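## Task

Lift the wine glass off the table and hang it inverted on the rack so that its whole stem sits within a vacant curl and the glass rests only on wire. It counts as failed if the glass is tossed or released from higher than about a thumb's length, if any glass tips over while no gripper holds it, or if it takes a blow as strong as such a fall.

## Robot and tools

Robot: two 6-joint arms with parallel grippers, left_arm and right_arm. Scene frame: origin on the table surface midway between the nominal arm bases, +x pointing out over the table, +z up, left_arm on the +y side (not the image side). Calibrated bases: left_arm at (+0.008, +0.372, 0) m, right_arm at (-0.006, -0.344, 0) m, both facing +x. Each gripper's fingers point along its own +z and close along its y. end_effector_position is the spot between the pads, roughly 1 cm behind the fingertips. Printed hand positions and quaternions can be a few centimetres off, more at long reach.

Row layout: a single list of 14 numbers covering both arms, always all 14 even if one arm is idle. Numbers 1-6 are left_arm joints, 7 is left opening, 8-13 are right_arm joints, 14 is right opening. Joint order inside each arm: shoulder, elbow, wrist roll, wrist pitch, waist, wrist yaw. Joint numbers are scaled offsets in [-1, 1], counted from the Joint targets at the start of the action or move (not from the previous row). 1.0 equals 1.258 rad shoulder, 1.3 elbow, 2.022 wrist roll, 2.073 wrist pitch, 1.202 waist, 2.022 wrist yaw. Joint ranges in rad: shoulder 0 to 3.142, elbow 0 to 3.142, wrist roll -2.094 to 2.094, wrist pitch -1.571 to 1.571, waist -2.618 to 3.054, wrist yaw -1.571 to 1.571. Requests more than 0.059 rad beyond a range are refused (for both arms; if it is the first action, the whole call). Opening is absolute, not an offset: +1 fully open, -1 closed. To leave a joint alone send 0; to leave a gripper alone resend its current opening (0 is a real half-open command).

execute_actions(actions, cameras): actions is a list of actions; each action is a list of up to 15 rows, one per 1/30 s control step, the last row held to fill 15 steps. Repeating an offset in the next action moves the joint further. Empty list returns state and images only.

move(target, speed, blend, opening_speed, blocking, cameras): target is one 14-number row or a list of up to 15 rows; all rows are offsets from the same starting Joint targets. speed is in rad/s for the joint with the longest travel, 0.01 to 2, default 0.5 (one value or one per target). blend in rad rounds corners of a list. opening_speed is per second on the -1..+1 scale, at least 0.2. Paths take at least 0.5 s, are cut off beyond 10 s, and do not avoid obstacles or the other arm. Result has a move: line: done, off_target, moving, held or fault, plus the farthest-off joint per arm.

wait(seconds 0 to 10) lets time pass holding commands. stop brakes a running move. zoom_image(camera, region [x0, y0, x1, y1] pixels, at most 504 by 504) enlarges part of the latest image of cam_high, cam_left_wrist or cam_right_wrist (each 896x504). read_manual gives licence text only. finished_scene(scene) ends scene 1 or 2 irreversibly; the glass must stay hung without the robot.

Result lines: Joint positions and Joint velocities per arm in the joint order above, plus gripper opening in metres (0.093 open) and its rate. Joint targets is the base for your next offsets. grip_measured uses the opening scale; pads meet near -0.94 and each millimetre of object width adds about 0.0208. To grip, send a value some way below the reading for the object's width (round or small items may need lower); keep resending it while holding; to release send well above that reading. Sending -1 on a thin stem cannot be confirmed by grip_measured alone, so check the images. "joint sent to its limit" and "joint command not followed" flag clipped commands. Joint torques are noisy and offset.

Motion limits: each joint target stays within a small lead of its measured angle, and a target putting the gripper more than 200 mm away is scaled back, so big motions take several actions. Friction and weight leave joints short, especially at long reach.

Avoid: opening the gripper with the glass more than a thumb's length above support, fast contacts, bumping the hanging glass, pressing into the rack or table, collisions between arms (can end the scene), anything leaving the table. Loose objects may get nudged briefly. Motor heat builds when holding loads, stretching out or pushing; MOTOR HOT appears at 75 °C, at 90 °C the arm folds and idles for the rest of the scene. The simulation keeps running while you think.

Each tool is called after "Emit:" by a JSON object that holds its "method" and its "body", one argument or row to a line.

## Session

Emit:
{"method": "execute_actions", "body": {
  "actions": []
}}

Emit:
{"method": "zoom_image", "body": {
  "camera": "cam_high",
  "region": [380, 200, 570, 420]
}}

Scene clock: 0.00 s.
left_arm: end_effector_position=(+0.4116, +0.3657, +0.1154) grip_measured=+1.000 end_effector_quat_wxyz=(+0.616, -0.002, +0.788, +0.012) | right_arm: end_effector_position=(+0.3798, -0.3517, +0.1213) grip_measured=+1.000 end_effector_quat_wxyz=(+0.635, +0.012, +0.772, -0.012)
Joint names: [shoulder, elbow, wrist roll, wrist pitch, waist, wrist yaw]
Joint positions: left_arm=[1.57 0.392 0.002 0.934 -0.038 -0.059 0.093] | right_arm=[1.521 0.303 0.002 1.025 -0.023 0.026 0.093]
Joint velocities: within noise
Joint torques (N m): no reading
Heat: left arm: 32 °C; right arm: 30 °C.
Joint targets: left_arm=[1.562 0.400 0.002 0.940 -0.038 -0.059] | right_arm=[1.516 0.310 0.002 1.028 -0.023 0.026]
Tool commands: left_gripper/opening=+1.0 right_gripper/opening=+1.0
camera_calibration:
cam_left_wrist: T_world_to_cam=[[0.00468474, -0.999735, -0.0225243, 0.367558], [-0.619573, 0.0147785, -0.7848, 0.380347], [0.784925, 0.017632, -0.61934, -0.177478], [0, 0, 0, 1]] pos_world=[0.373238, 0.364969, 0.196856]
cam_right_wrist: T_world_to_cam=[[-0.0511206, -0.998147, -0.0329985, -0.325919], [-0.573131, 0.0563802, -0.817522, 0.376861], [0.817868, -0.0228798, -0.574951, -0.171161], [0, 0, 0, 1]] pos_world=[0.339316, -0.350479, 0.198929]

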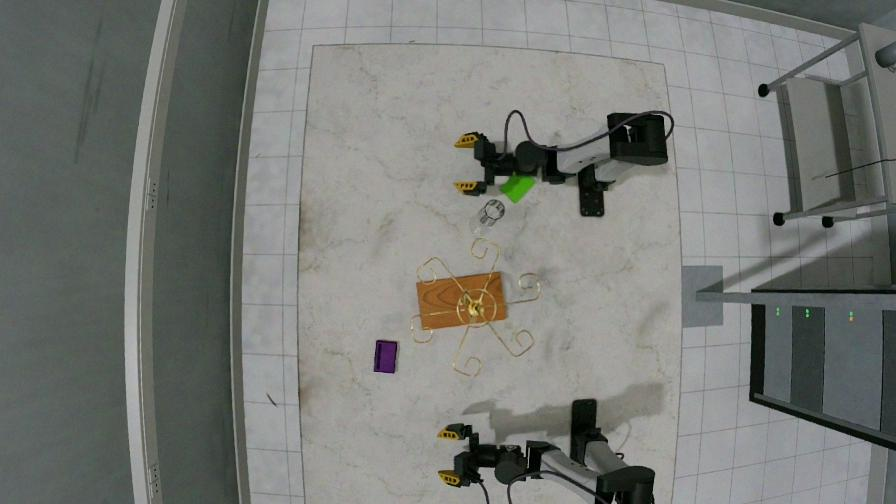

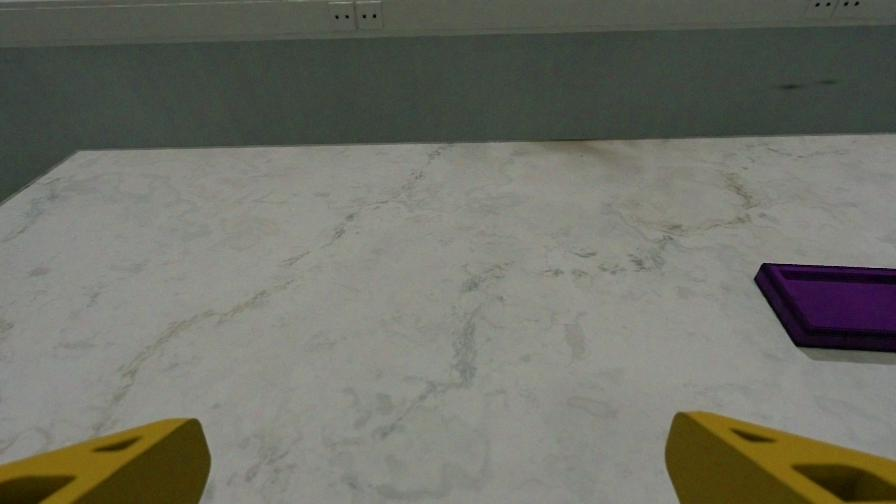

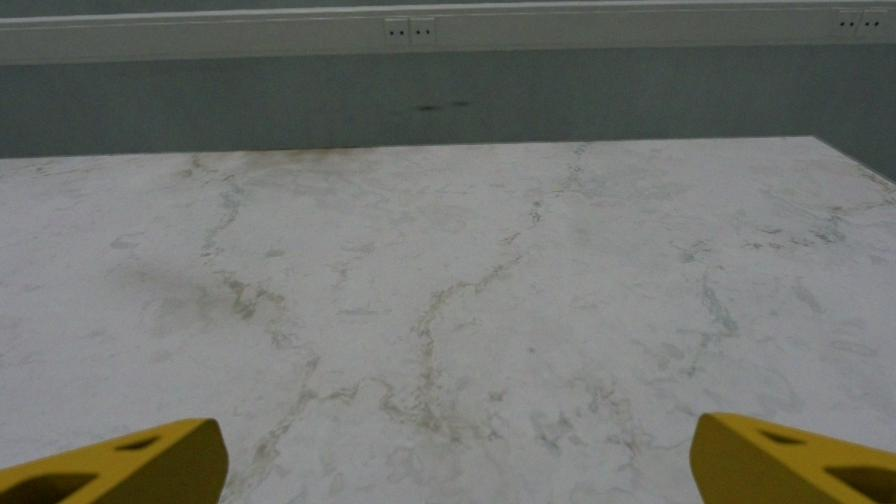

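Scaled by 2.291 from the camera's 896x504 image, which has a finer 1280x720 frame.

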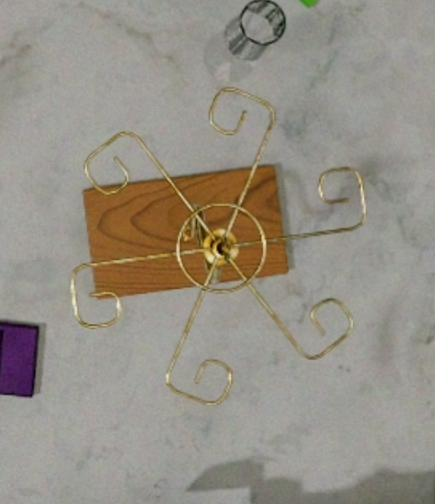

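Emit:
{"method": "zoom_image", "body": {
  "camera": "cam_high",
  "region": [440, 120, 560, 300]
}}

Emit:
{"method": "zoom_image", "body": {
  "camera": "cam_high",
  "region": [460, 170, 540, 250]
}}

Scaled by 2.800 from the camera's 896x504 image, which has a finer 1280x720 frame.

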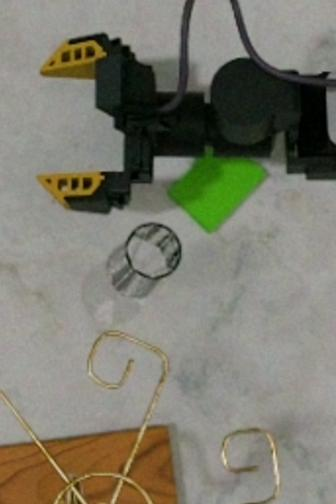

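Scaled by 6.300 from the camera's 896x504 image, which has a finer 1280x720 frame.

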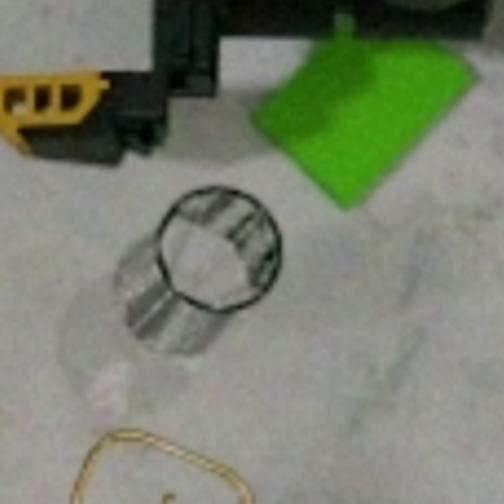

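Emit:
{"method": "move", "body": {
  "target": [
    [0,0,0,0,0,0,1,0,0,0,0,-0.73,0,1],
    [0,0,0,0,0,0,1,0.1,0.377,-0.778,-0.848,-0.73,-0.789,1],
    [0,0,0,0,0,0,1,0.1,0.377,-0.778,-0.848,-0.329,-0.789,1]
  ],
  "blend": [0.15,0.1,0],
  "speed": 0.9,
  "cameras": ["cam_high","cam_right_wrist"]
}}

Emit:
{"method": "zoom_image", "body": {
  "camera": "cam_high",
  "region": [440, 120, 560, 240]
}}

Scene clock: 92.40 s.
left_arm: end_effector_position=(+0.4116, +0.3657, +0.1154) grip_measured=+1.000 end_effector_quat_wxyz=(+0.616, -0.002, +0.788, +0.012) | right_arm: end_effector_position=(+0.2837, -0.2858, +0.1551) grip_measured=+1.000 end_effector_quat_wxyz=(+0.586, -0.388, +0.596, +0.389)
Joint names: [shoulder, elbow, wrist roll, wrist pitch, waist, wrist yaw]
Joint positions: left_arm=[1.57 0.392 0.002 0.934 -0.038 -0.059 0.093] | right_arm=[1.635 0.778 -1.563 -0.714 -0.423 -1.559 0.093]
Joint velocities: within noise
Joint torques (N m): left_arm=[-7.13 4.77 -0.08 2.11 -0.39 -0.02] | right_arm=[-4.77 6.26 -0.15 0.09 0.31 -0.9]
Heat: left arm: 38 °C; right arm: 34 °C.
Joint targets: left_arm=[1.562 0.400 0.002 0.940 -0.038 -0.059] | right_arm=[1.642 0.800 -1.571 -0.730 -0.419 -1.570]
move: done
camera_calibration:
cam_right_wrist: T_world_to_cam=[[0.912759, -0.405754, -0.0472728, -0.3659], [-0.208886, -0.364154, -0.907611, 0.136207], [0.351052, 0.838305, -0.417141, 0.282462], [0, 0, 0, 1]] pos_world=[0.263271, -0.335654, 0.224152]
Images, in order (width x height): cam_high 896x504, cam_right_wrist 896x504.

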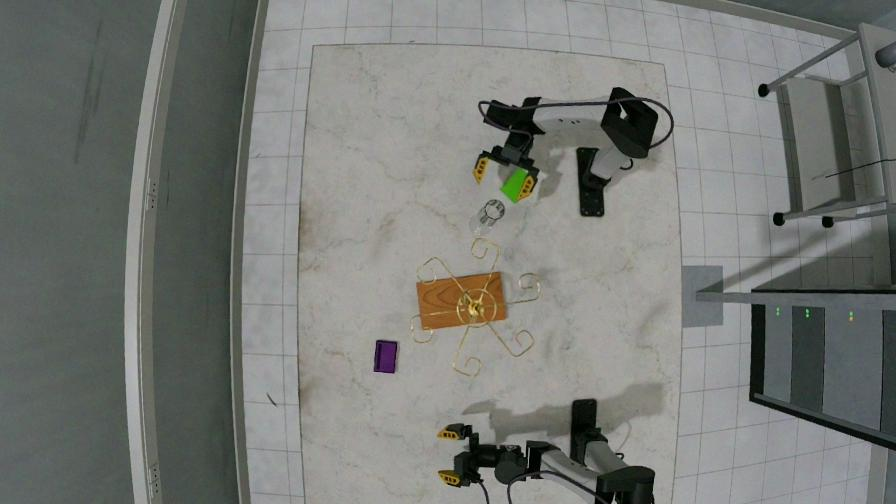

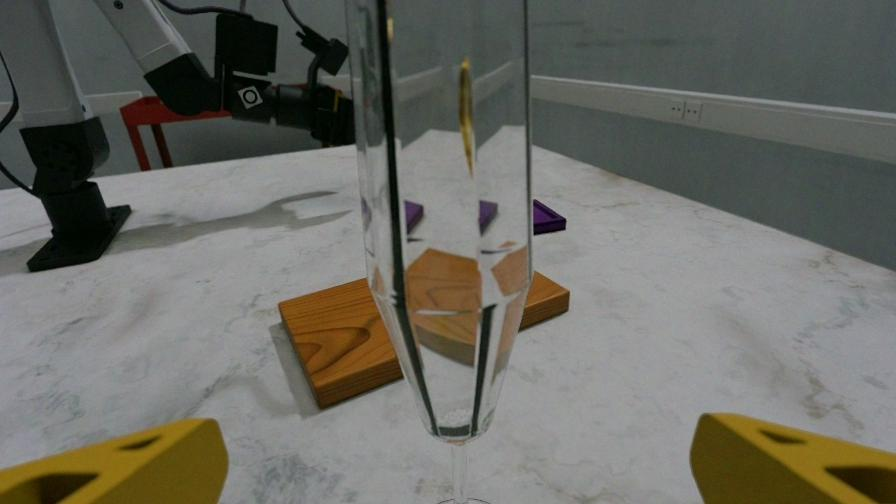

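Scaled by 4.200 from the camera's 896x504 image, which has a finer 1280x720 frame.

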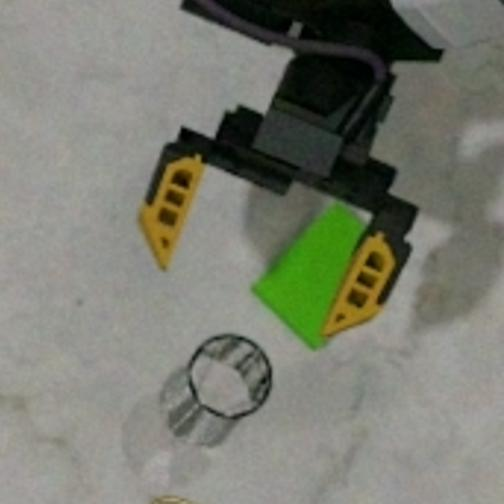

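Emit:
{"method": "move", "body": {
  "target": [
    [0,0,0,0,0,0,1,0.086,0.125,0,-0.024,0.128,0,1]
  ],
  "speed": 0.25,
  "cameras": ["cam_high","cam_right_wrist"]
}}

Emit:
{"method": "zoom_image", "body": {
  "camera": "cam_high",
  "region": [440, 120, 560, 240]
}}

Scene clock: 134.63 s.
left_arm: end_effector_position=(+0.4116, +0.3657, +0.1154) grip_measured=+1.000 end_effector_quat_wxyz=(+0.616, -0.002, +0.788, +0.012) | right_arm: end_effector_position=(+0.3061, -0.2512, +0.1632) grip_measured=+1.000 end_effector_quat_wxyz=(+0.556, -0.434, +0.563, +0.431)
Joint names: [shoulder, elbow, wrist roll, wrist pitch, waist, wrist yaw]
Joint positions: left_arm=[1.57 0.392 0.002 0.934 -0.038 -0.059 0.093] | right_arm=[1.742 0.938 -1.564 -0.764 -0.269 -1.561 0.093]
Joint velocities: within noise
Joint torques (N m): left_arm=[-7.13 4.81 -0.08 2.12 -0.55 0] | right_arm=[-6.01 6.6 -0.21 0.06 0.27 -0.9]
Heat: left arm: 40 °C; right arm: 34 °C.
Joint targets: left_arm=[1.562 0.400 0.002 0.940 -0.038 -0.059] | right_arm=[1.750 0.962 -1.572 -0.780 -0.265 -1.570]
move: done
camera_calibration:
cam_right_wrist: T_world_to_cam=[[0.964259, -0.261558, -0.0423313, -0.352297], [-0.146184, -0.391917, -0.908313, 0.134722], [0.220986, 0.882037, -0.416145, 0.299678], [0, 0, 0, 1]] pos_world=[0.293175, -0.303673, 0.232165]
Images, in order (width x height): cam_high 896x504, cam_right_wrist 896x504.

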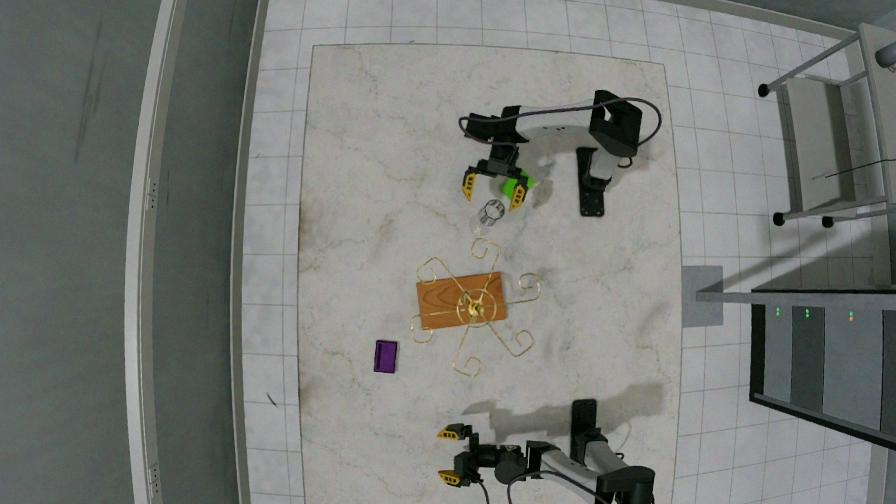

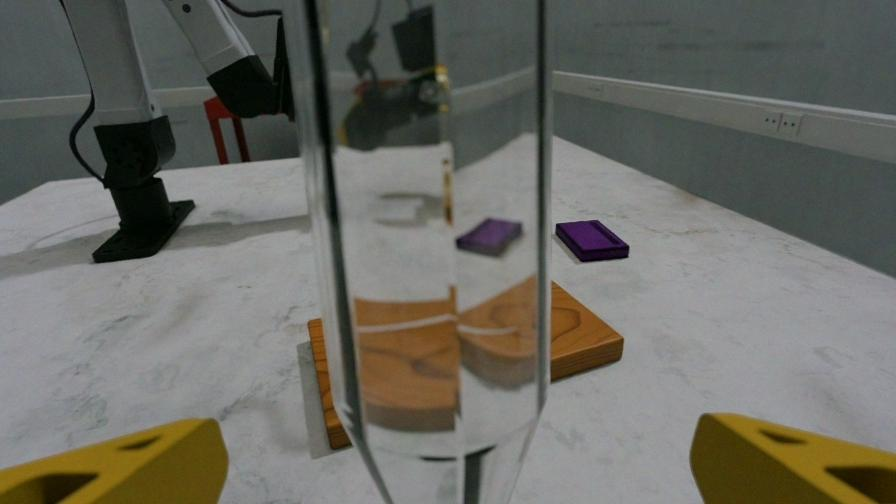

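Scaled by 4.200 from the camera's 896x504 image, which has a finer 1280x720 frame.

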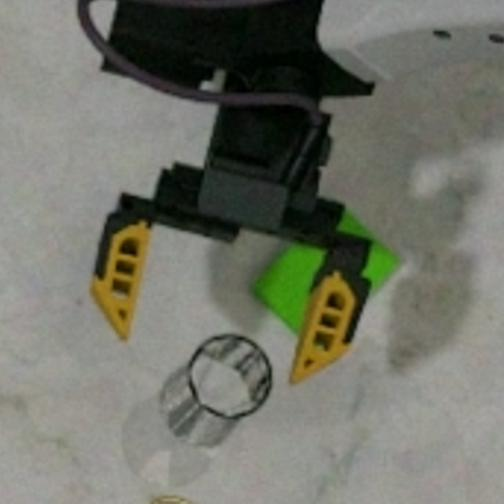

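Emit:
{"method": "move", "body": {
  "target": [0,0,0,0,0,0,1,0.065,0.08,0,-0.0116,0.114,0,1],
  "speed": 0.2,
  "cameras": ["cam_high","cam_right_wrist"]
}}

Emit:
{"method": "zoom_image", "body": {
  "camera": "cam_high",
  "region": [440, 120, 560, 240]
}}

Scene clock: 147.60 s.
left_arm: end_effector_position=(+0.4116, +0.3657, +0.1154) grip_measured=+1.000 end_effector_quat_wxyz=(+0.616, -0.002, +0.788, +0.012) | right_arm: end_effector_position=(+0.3140, -0.2122, +0.1632) grip_measured=+1.000 end_effector_quat_wxyz=(+0.524, -0.471, +0.532, +0.469)
Joint names: [shoulder, elbow, wrist roll, wrist pitch, waist, wrist yaw]
Joint positions: left_arm=[1.57 0.392 0.002 0.934 -0.038 -0.059 0.093] | right_arm=[1.823 1.041 -1.564 -0.788 -0.132 -1.561 0.093]
Joint velocities: within noise
Joint torques (N m): left_arm=[-7.25 4.83 -0.07 2.04 -0.43 -0.02] | right_arm=[-6.56 6.58 -0.2 0.05 0.42 -0.84]
Heat: left arm: 41 °C; right arm: 34 °C.
Joint targets: left_arm=[1.562 0.400 0.002 0.940 -0.038 -0.059] | right_arm=[1.832 1.066 -1.571 -0.804 -0.128 -1.570]
move: done
camera_calibration:
cam_right_wrist: T_world_to_cam=[[0.990872, -0.127075, -0.044999, -0.329044], [-0.0935631, -0.407957, -0.908194, 0.131282], [0.0970514, 0.904115, -0.416122, 0.30711], [0, 0, 0, 1]] pos_world=[0.308518, -0.265919, 0.232219]
Images, in order (width x height): cam_high 896x504, cam_right_wrist 896x504.

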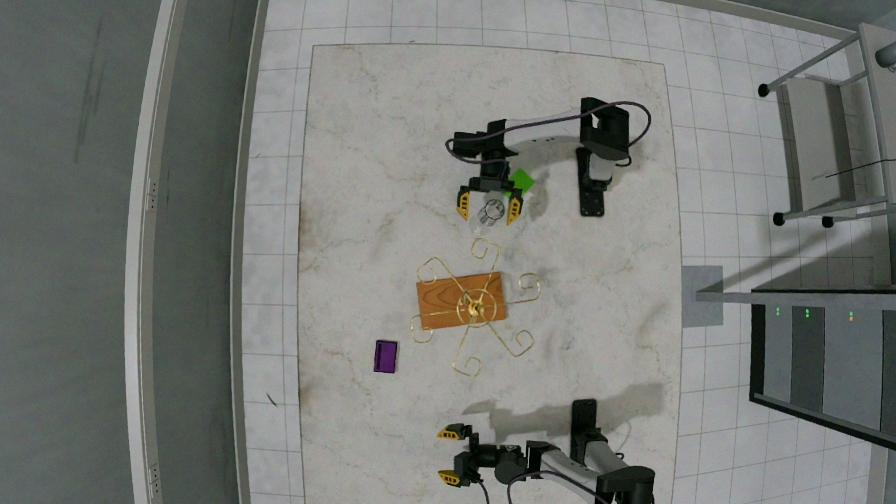

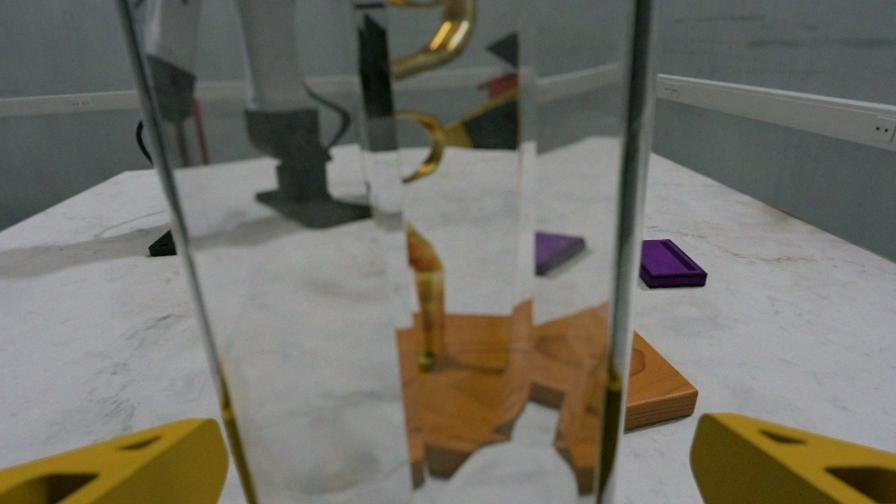

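Scaled by 4.200 from the camera's 896x504 image, which has a finer 1280x720 frame.

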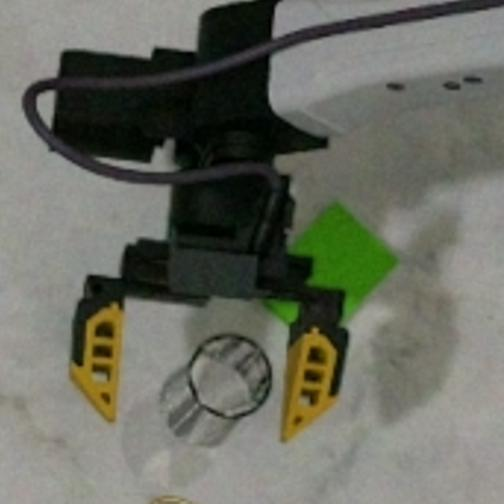

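Emit:
{"method": "move", "body": {
  "target": [0,0,0,0,0,0,1,0,0,0,0,0.013,0,1],
  "speed": 0.1,
  "cameras": []
}}

Emit:
{"method": "move", "body": {
  "target": [0,0,0,0,0,0,1,0,0,0,0,0,0,0.42],
  "opening_speed": 0.4,
  "cameras": ["cam_high","cam_right_wrist"]
}}

Emit:
{"method": "zoom_image", "body": {
  "camera": "cam_high",
  "region": [440, 120, 560, 240]
}}

Scene clock: 167.93 s.
left_arm: end_effector_position=(+0.4116, +0.3657, +0.1154) grip_measured=+1.000 end_effector_quat_wxyz=(+0.616, -0.002, +0.788, +0.012) | right_arm: end_effector_position=(+0.3122, -0.2082, +0.1632) grip_measured=+1.000 end_effector_quat_wxyz=(+0.521, -0.474, +0.530, +0.473)
Joint names: [shoulder, elbow, wrist roll, wrist pitch, waist, wrist yaw]
Joint positions: left_arm=[1.57 0.392 0.002 0.934 -0.038 -0.059 0.093] | right_arm=[1.823 1.041 -1.564 -0.789 -0.119 -1.561 0.093]
Joint velocities: within noise
Joint torques (N m): left_arm=[-7.2 4.85 -0.03 2.07 -0.53 -0.01] | right_arm=[-6.67 6.72 -0.18 0.06 0.46 -0.9]
Heat: left arm: 41 °C; right arm: 34 °C.
Joint targets: left_arm=[1.562 0.400 0.002 0.940 -0.038 -0.059] | right_arm=[1.832 1.066 -1.571 -0.804 -0.112 -1.570]
move: done
No camera images: "cameras" was empty.

Scene clock: 169.60 s.
left_arm: end_effector_position=(+0.4116, +0.3657, +0.1154) grip_measured=+1.000 end_effector_quat_wxyz=(+0.616, -0.002, +0.788, +0.012) | right_arm: end_effector_position=(+0.3122, -0.2082, +0.1632) grip_measured=+0.423 end_effector_quat_wxyz=(+0.521, -0.474, +0.530, +0.473)
Joint names: [shoulder, elbow, wrist roll, wrist pitch, waist, wrist yaw]
Joint positions: left_arm=[1.57 0.392 0.002 0.934 -0.038 -0.059 0.093] | right_arm=[1.823 1.041 -1.564 -0.789 -0.119 -1.561 0.066]
Joint velocities: within noise
Joint torques (N m): left_arm=[-7.13 5.12 -0.12 2.1 -0.42 -0.04] | right_arm=[-6.63 6.74 -0.15 0.06 0.51 -0.91]
Heat: left arm: 41 °C; right arm: 34 °C.
Joint targets: left_arm=[1.562 0.400 0.002 0.940 -0.038 -0.059] | right_arm=[1.832 1.066 -1.571 -0.804 -0.112 -1.570]
move: done
camera_calibration:
cam_right_wrist: T_world_to_cam=[[0.992324, -0.114584, -0.0465232, -0.32435], [-0.0897984, -0.408958, -0.908124, 0.131361], [0.0850308, 0.905331, -0.416108, 0.307649], [0, 0, 0, 1]] pos_world=[0.307496, -0.261968, 0.232217]
Images, in order (width x height): cam_high 896x504, cam_right_wrist 896x504.

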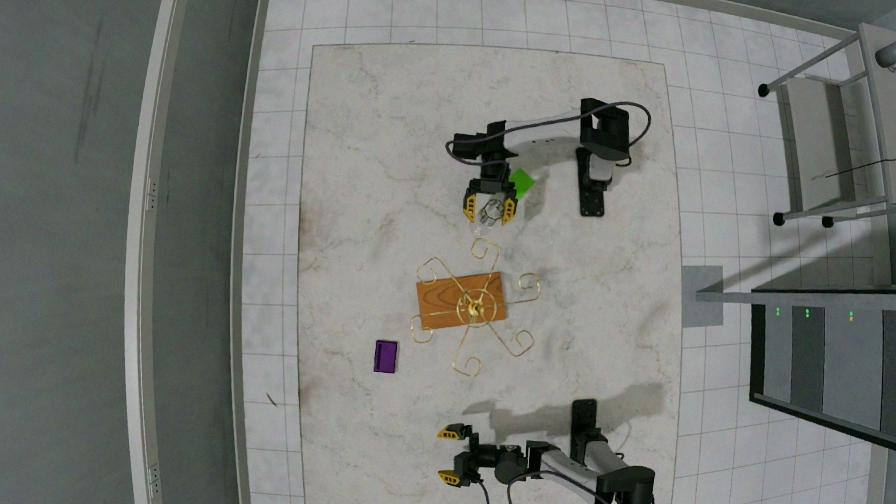

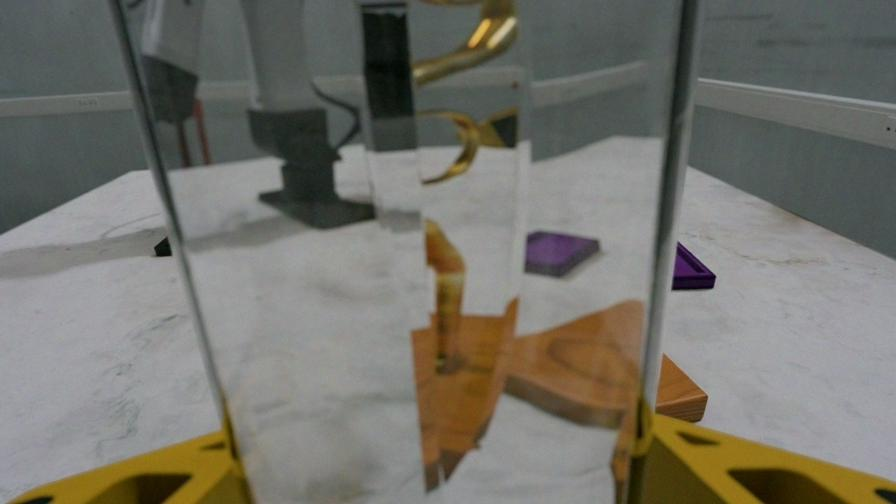

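Scaled by 4.200 from the camera's 896x504 image, which has a finer 1280x720 frame.

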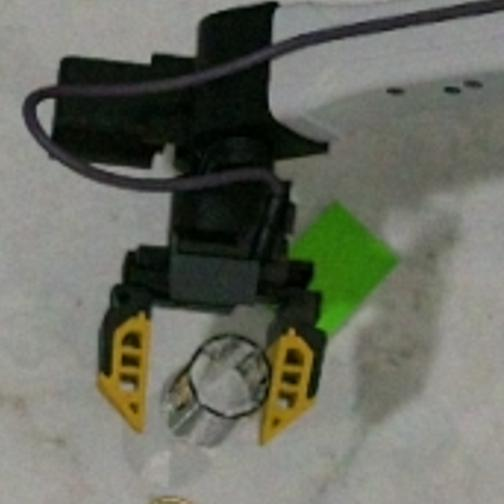

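Emit:
{"method": "move", "body": {
  "target": [0,0,0,0,0,0,1,0,0,0,0,0,0,0.05],
  "opening_speed": 0.22,
  "cameras": ["cam_high","cam_right_wrist"]
}}

Emit:
{"method": "zoom_image", "body": {
  "camera": "cam_high",
  "region": [440, 120, 560, 240]
}}

Scene clock: 179.70 s.
left_arm: end_effector_position=(+0.4116, +0.3657, +0.1154) grip_measured=+1.000 end_effector_quat_wxyz=(+0.616, -0.002, +0.788, +0.012) | right_arm: end_effector_position=(+0.3121, -0.2081, +0.1636) grip_measured=+0.050 end_effector_quat_wxyz=(+0.521, -0.473, +0.530, +0.474)
Joint names: [shoulder, elbow, wrist roll, wrist pitch, waist, wrist yaw]
Joint positions: left_arm=[1.57 0.392 0.002 0.934 -0.038 -0.059 0.093] | right_arm=[1.823 1.041 -1.564 -0.791 -0.119 -1.562 0.048]
Joint velocities: left_arm=[within noise] | right_arm=[-0.007 -0.007 -0.037 0.007 -0.032 0.022 -0.004]
Joint torques (N m): left_arm=[-7.27 4.81 -0.08 2.11 -0.42 -0.03] | right_arm=[-6.6 6.65 -0.16 0.07 0.54 -0.88]
Heat: left arm: 42 °C; right arm: 34 °C.
Joint targets: left_arm=[1.562 0.400 0.002 0.940 -0.038 -0.059] | right_arm=[1.832 1.066 -1.571 -0.804 -0.112 -1.570]
move: done
camera_calibration:
cam_right_wrist: T_world_to_cam=[[0.992261, -0.11449, -0.0480678, -0.323928], [-0.0909982, -0.40709, -0.908844, 0.132529], [0.0844856, 0.906184, -0.414358, 0.30784], [0, 0, 0, 1]] pos_world=[0.307473, -0.262095, 0.232434]
Images, in order (width x height): cam_high 896x504, cam_right_wrist 896x504.

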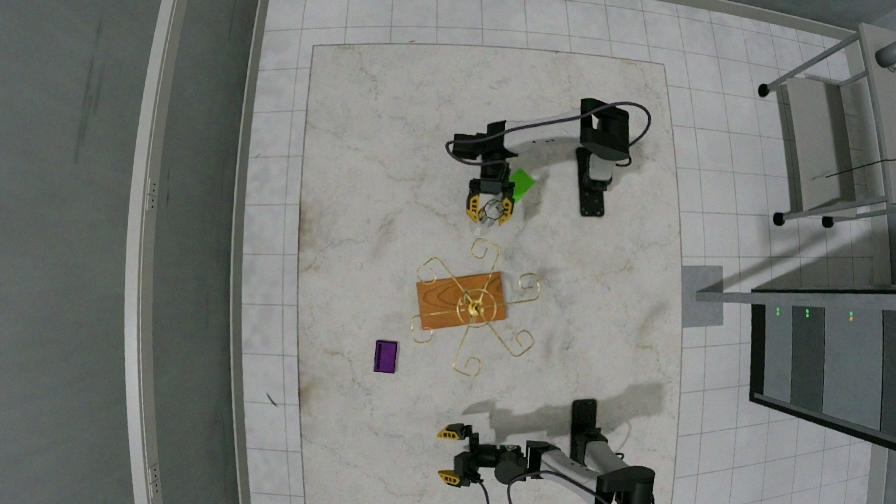

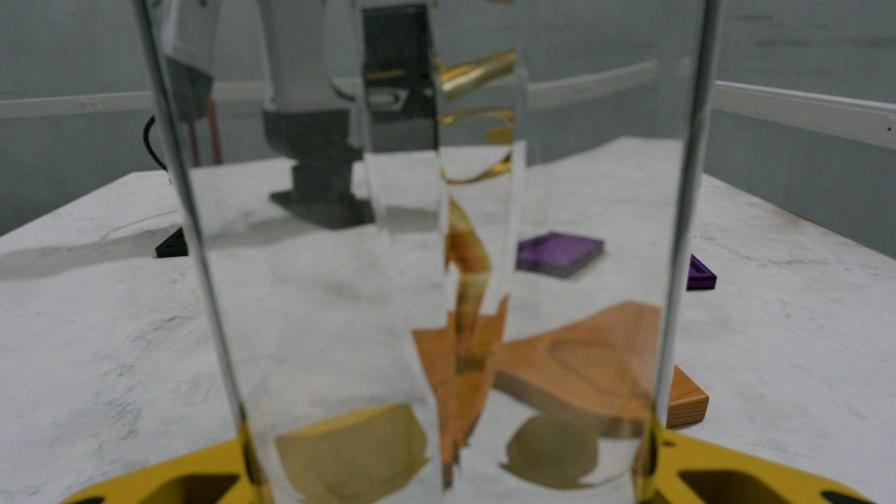

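Scaled by 4.200 from the camera's 896x504 image, which has a finer 1280x720 frame.

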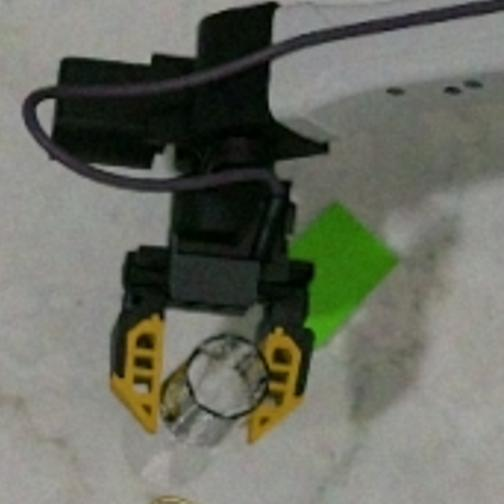

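Emit:
{"method": "move", "body": {
  "target": [0,0,0,0,0,0,1,0,0,0,0,0,0,-0.3],
  "opening_speed": 0.25
}}

Scene clock: 230.17 s.
left_arm: end_effector_position=(+0.4116, +0.3657, +0.1154) grip_measured=+1.000 end_effector_quat_wxyz=(+0.616, -0.002, +0.788, +0.012) | right_arm: end_effector_position=(+0.3120, -0.2081, +0.1636) grip_measured=-0.002 end_effector_quat_wxyz=(+0.521, -0.473, +0.530, +0.474)
Joint names: [shoulder, elbow, wrist roll, wrist pitch, waist, wrist yaw]
Joint positions: left_arm=[1.57 0.392 0.002 0.934 -0.038 -0.059 0.093] | right_arm=[1.823 1.041 -1.564 -0.791 -0.119 -1.562 0.045]
Joint velocities: within noise
Joint torques (N m): left_arm=[-7.19 4.94 -0.05 2.07 -0.49 0.01] | right_arm=[-6.65 6.54 -0.15 0.08 0.51 -0.87]
Heat: left arm: 44 °C; right arm: 34 °C.
Joint targets: left_arm=[1.562 0.400 0.002 0.940 -0.038 -0.059] | right_arm=[1.832 1.066 -1.571 -0.804 -0.112 -1.570]
move: done
camera_calibration:
cam_left_wrist: T_world_to_cam=[[0.00468474, -0.999735, -0.0225243, 0.367558], [-0.619573, 0.0147785, -0.7848, 0.380347], [0.784925, 0.017632, -0.61934, -0.177478], [0, 0, 0, 1]] pos_world=[0.373238, 0.364969, 0.196856]
cam_right_wrist: T_world_to_cam=[[0.992243, -0.114488, -0.0484488, -0.323831], [-0.091343, -0.407054, -0.908825, 0.13264], [0.0843284, 0.9062, -0.414354, 0.307892], [0, 0, 0, 1]] pos_world=[0.307471, -0.262095, 0.232434]

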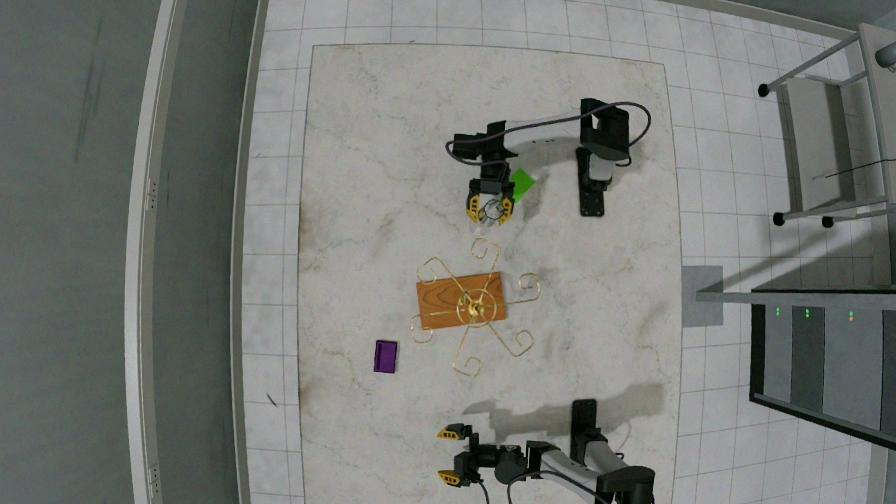

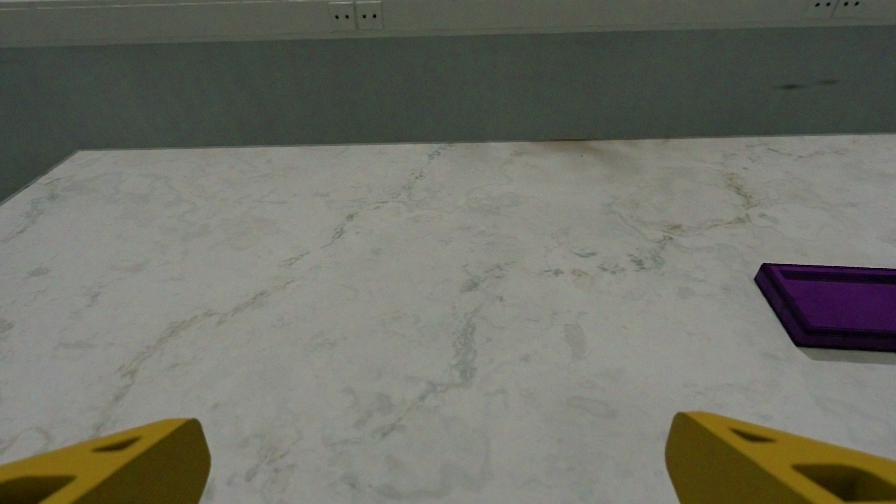

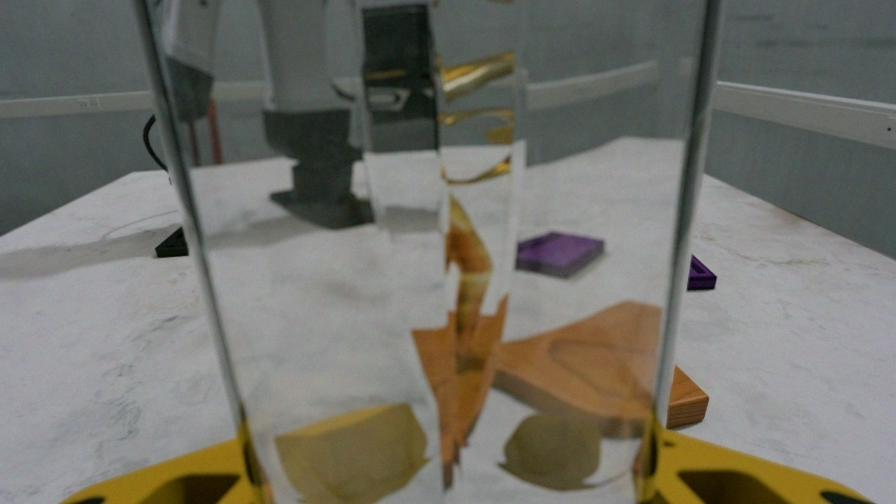

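Emit:
{"method": "execute_actions", "body": {
  "actions": [],
  "cameras": []
}}

Scene clock: 233.43 s.
left_arm: end_effector_position=(+0.4116, +0.3657, +0.1154) grip_measured=+1.000 end_effector_quat_wxyz=(+0.616, -0.002, +0.788, +0.012) | right_arm: end_effector_position=(+0.3120, -0.2081, +0.1636) grip_measured=-0.003 end_effector_quat_wxyz=(+0.521, -0.473, +0.530, +0.474)
Joint names: [shoulder, elbow, wrist roll, wrist pitch, waist, wrist yaw]
Joint positions: left_arm=[1.57 0.392 0.002 0.934 -0.038 -0.059 0.093] | right_arm=[1.823 1.041 -1.564 -0.791 -0.119 -1.562 0.045]
Joint velocities: within noise
Joint torques (N m): left_arm=[-7.24 4.89 -0.09 2.08 -0.38 0] | right_arm=[-6.67 6.64 -0.15 0.07 0.55 -0.84]
Heat: left arm: 44 °C; right arm: 35 °C.
Joint targets: left_arm=[1.562 0.400 0.002 0.940 -0.038 -0.059] | right_arm=[1.832 1.066 -1.571 -0.804 -0.112 -1.570]
Tool commands: left_gripper/opening=+1.0 right_gripper/opening=-0.3
No camera images: "cameras" was empty.

Emit:
{"method": "move", "body": {
  "target": [0,0,0,0,0,0,1,-0.1367,0.302,0,-0.2557,0,0,-0.3],
  "speed": 0.25
}}

Emit:
{"method": "zoom_image", "body": {
  "camera": "cam_high",
  "region": [400, 160, 580, 390]
}}

Scene clock: 255.53 s.
left_arm: end_effector_position=(+0.4116, +0.3657, +0.1154) grip_measured=+1.000 end_effector_quat_wxyz=(+0.616, -0.002, +0.788, +0.012) | right_arm: end_effector_position=(+0.3121, -0.2082, +0.2951) grip_measured=-0.003 end_effector_quat_wxyz=(+0.519, -0.474, +0.532, +0.472)
Joint names: [shoulder, elbow, wrist roll, wrist pitch, waist, wrist yaw]
Joint positions: left_arm=[1.57 0.392 0.002 0.934 -0.038 -0.059 0.093] | right_arm=[1.685 1.428 -1.564 -1.318 -0.119 -1.556 0.045]
Joint velocities: within noise
Joint torques (N m): left_arm=[-7.12 4.85 -0.06 2.04 -0.44 -0.01] | right_arm=[-9.28 7.79 -0.17 0.07 0.59 -0.95]
Heat: left arm: 44 °C; right arm: 35 °C.
Joint targets: left_arm=[1.562 0.400 0.002 0.940 -0.038 -0.059] | right_arm=[1.660 1.459 -1.571 -1.334 -0.112 -1.570]
move: done
camera_calibration:
cam_left_wrist: T_world_to_cam=[[0.00468474, -0.999735, -0.0225243, 0.367558], [-0.619573, 0.0147785, -0.7848, 0.380347], [0.784925, 0.017632, -0.61934, -0.177478], [0, 0, 0, 1]] pos_world=[0.373238, 0.364969, 0.196856]
cam_right_wrist: T_world_to_cam=[[0.992173, -0.114797, -0.0491361, -0.317355], [-0.0926707, -0.413181, -0.905921, 0.250441], [0.0836948, 0.903384, -0.420585, 0.363848], [0, 0, 0, 1]] pos_world=[0.307627, -0.261648, 0.364316]

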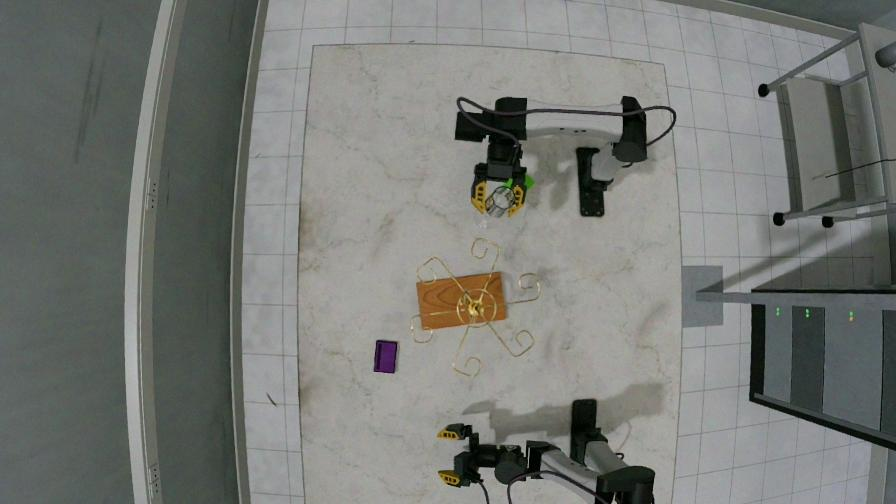

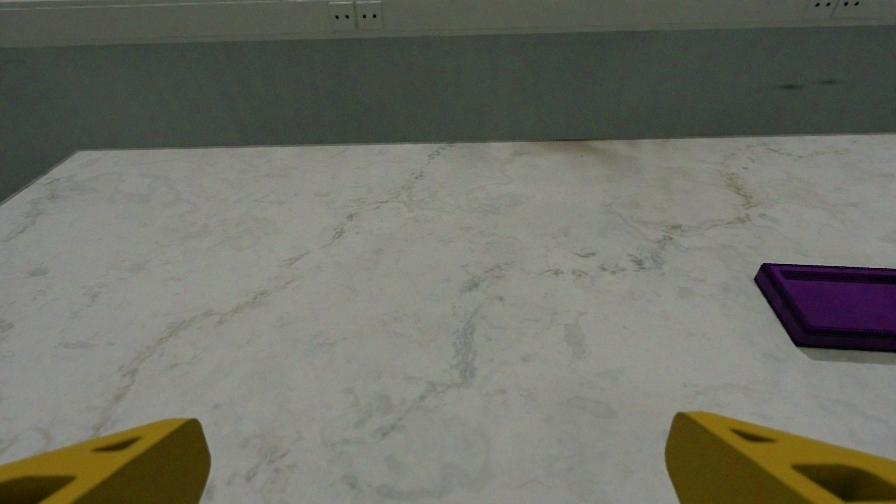

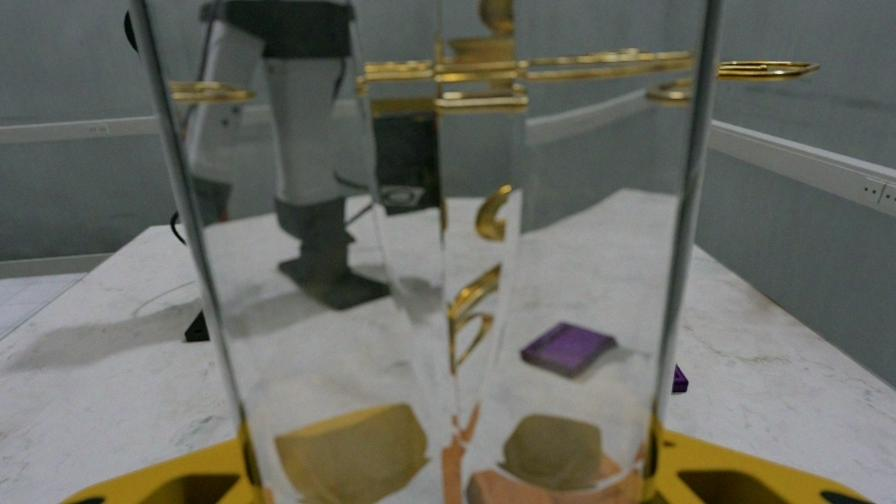

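Scaled by 2.191 from the camera's 896x504 image, which has a finer 1280x720 frame.

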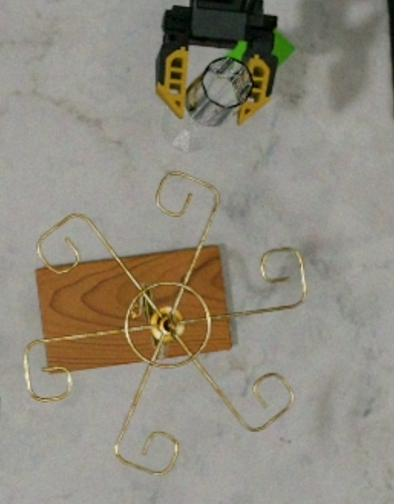

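Emit:
{"method": "zoom_image", "body": {
  "camera": "cam_right_wrist",
  "region": [130, 0, 630, 280]
}}

Scaled by 1.008 from the camera's 896x504 image, which has a finer 1280x720 frame.

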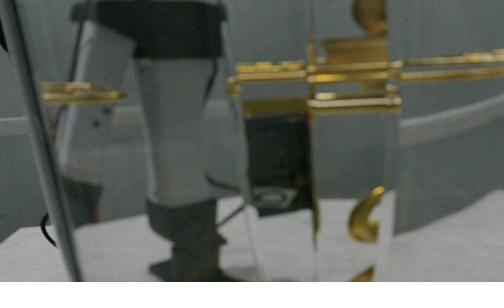

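Emit:
{"method": "move", "body": {
  "target": [
    [0,0,0,0,0,0,1,0,0,1,0,0,0,-0.3]
  ],
  "speed": 0.8,
  "cameras": []
}}

Emit:
{"method": "move", "body": {
  "target": [
    [0,0,0,0,0,0,1,0,0,0.554,0,0,0,-0.3]
  ],
  "speed": 0.8
}}

Emit:
{"method": "zoom_image", "body": {
  "camera": "cam_high",
  "region": [400, 170, 540, 320]
}}

Scene clock: 304.23 s.
left_arm: end_effector_position=(+0.4116, +0.3657, +0.1154) grip_measured=+1.000 end_effector_quat_wxyz=(+0.616, -0.002, +0.788, +0.012) | right_arm: end_effector_position=(+0.3120, -0.2082, +0.2949) grip_measured=-0.003 end_effector_quat_wxyz=(-0.116, +0.190, +0.687, +0.692)
Joint names: [shoulder, elbow, wrist roll, wrist pitch, waist, wrist yaw]
Joint positions: left_arm=[1.57 0.392 0.002 0.934 -0.038 -0.059 0.093] | right_arm=[1.685 1.428 0.432 -1.319 -0.119 -1.554 0.045]
Joint velocities: within noise
Joint torques (N m): left_arm=[-7.25 4.94 -0.06 2.09 -0.38 0.06] | right_arm=[-9.33 7.97 0.01 0.11 0.39 -0.95]
Heat: left arm: 46 °C; right arm: 36 °C.
Joint targets: left_arm=[1.562 0.400 0.002 0.940 -0.038 -0.059] | right_arm=[1.660 1.459 0.451 -1.334 -0.112 -1.570]
move: done
No camera images: "cameras" was empty.

Scene clock: 306.53 s.
left_arm: end_effector_position=(+0.4116, +0.3657, +0.1154) grip_measured=+1.000 end_effector_quat_wxyz=(+0.616, -0.002, +0.788, +0.012) | right_arm: end_effector_position=(+0.3120, -0.2082, +0.2948) grip_measured=-0.003 end_effector_quat_wxyz=(-0.468, +0.529, +0.478, +0.522)
Joint names: [shoulder, elbow, wrist roll, wrist pitch, waist, wrist yaw]
Joint positions: left_arm=[1.57 0.392 0.002 0.934 -0.038 -0.059 0.093] | right_arm=[1.685 1.428 1.562 -1.319 -0.119 -1.554 0.045]
Joint velocities: within noise
Joint torques (N m): left_arm=[-7.17 4.9 -0.1 2.1 -0.35 -0.03] | right_arm=[-9.4 7.8 -0.04 0.05 0.54 -0.96]
Heat: left arm: 46 °C; right arm: 36 °C.
Joint targets: left_arm=[1.562 0.400 0.002 0.940 -0.038 -0.059] | right_arm=[1.660 1.459 1.571 -1.334 -0.112 -1.570]
move: done
camera_calibration:
cam_left_wrist: T_world_to_cam=[[0.00468474, -0.999735, -0.0225243, 0.367558], [-0.619573, 0.0147785, -0.7848, 0.380347], [0.784925, 0.017632, -0.61934, -0.177478], [0, 0, 0, 1]] pos_world=[0.373238, 0.364969, 0.196856]
cam_right_wrist: T_world_to_cam=[[-0.994939, 0.0941086, 0.0352255, 0.321265], [-0.00461773, -0.393004, 0.919525, -0.311251], [0.100379, 0.914708, 0.39145, 0.121488], [0, 0, 0, 1]] pos_world=[0.306007, -0.263683, 0.22733]

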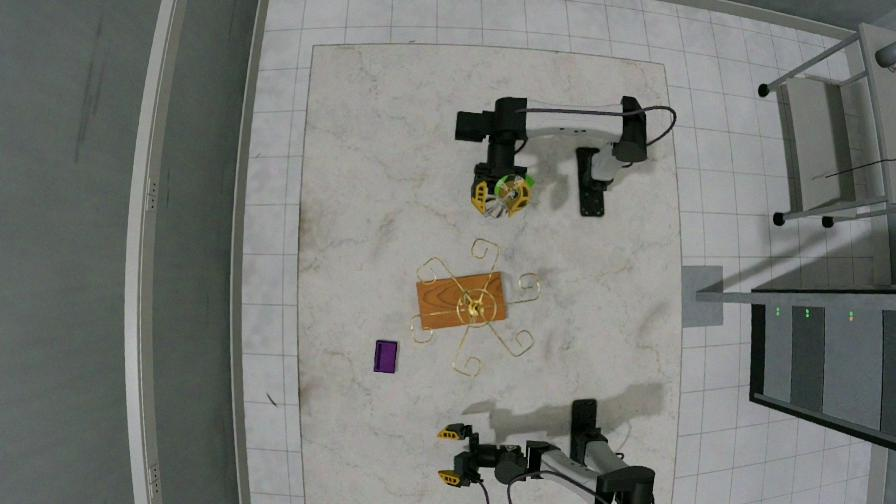

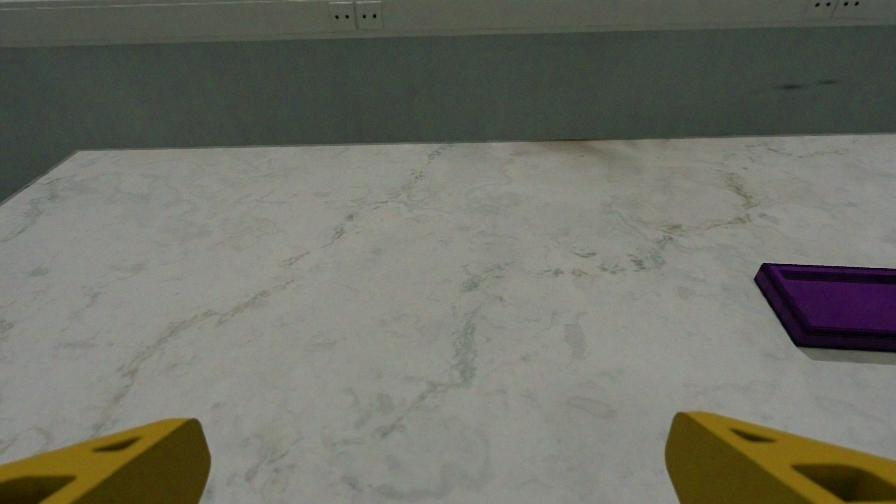

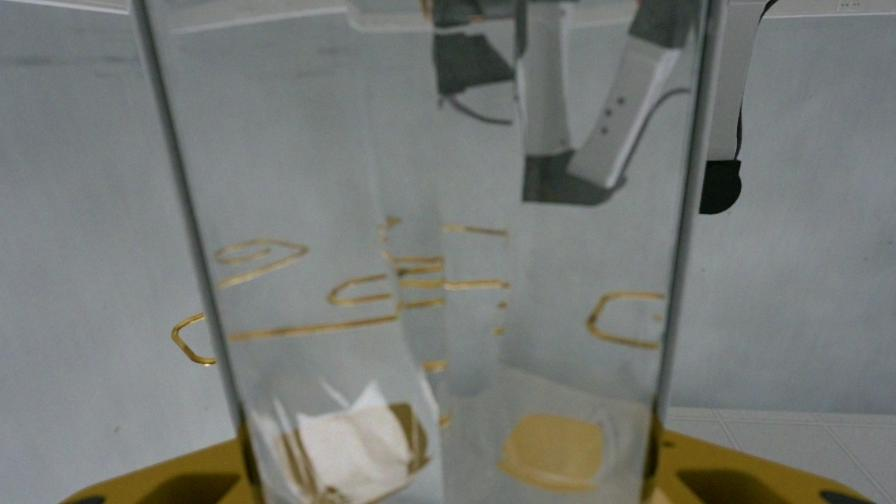

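Scaled by 3.360 from the camera's 896x504 image, which has a finer 1280x720 frame.

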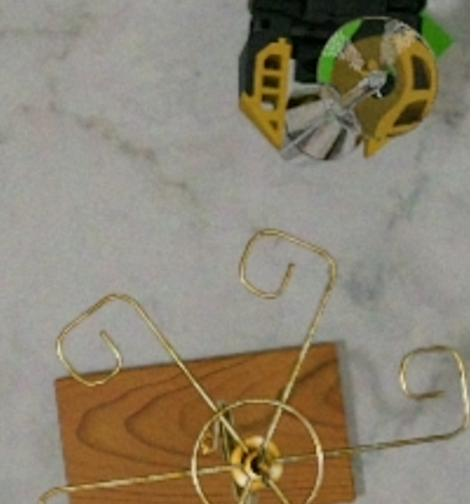

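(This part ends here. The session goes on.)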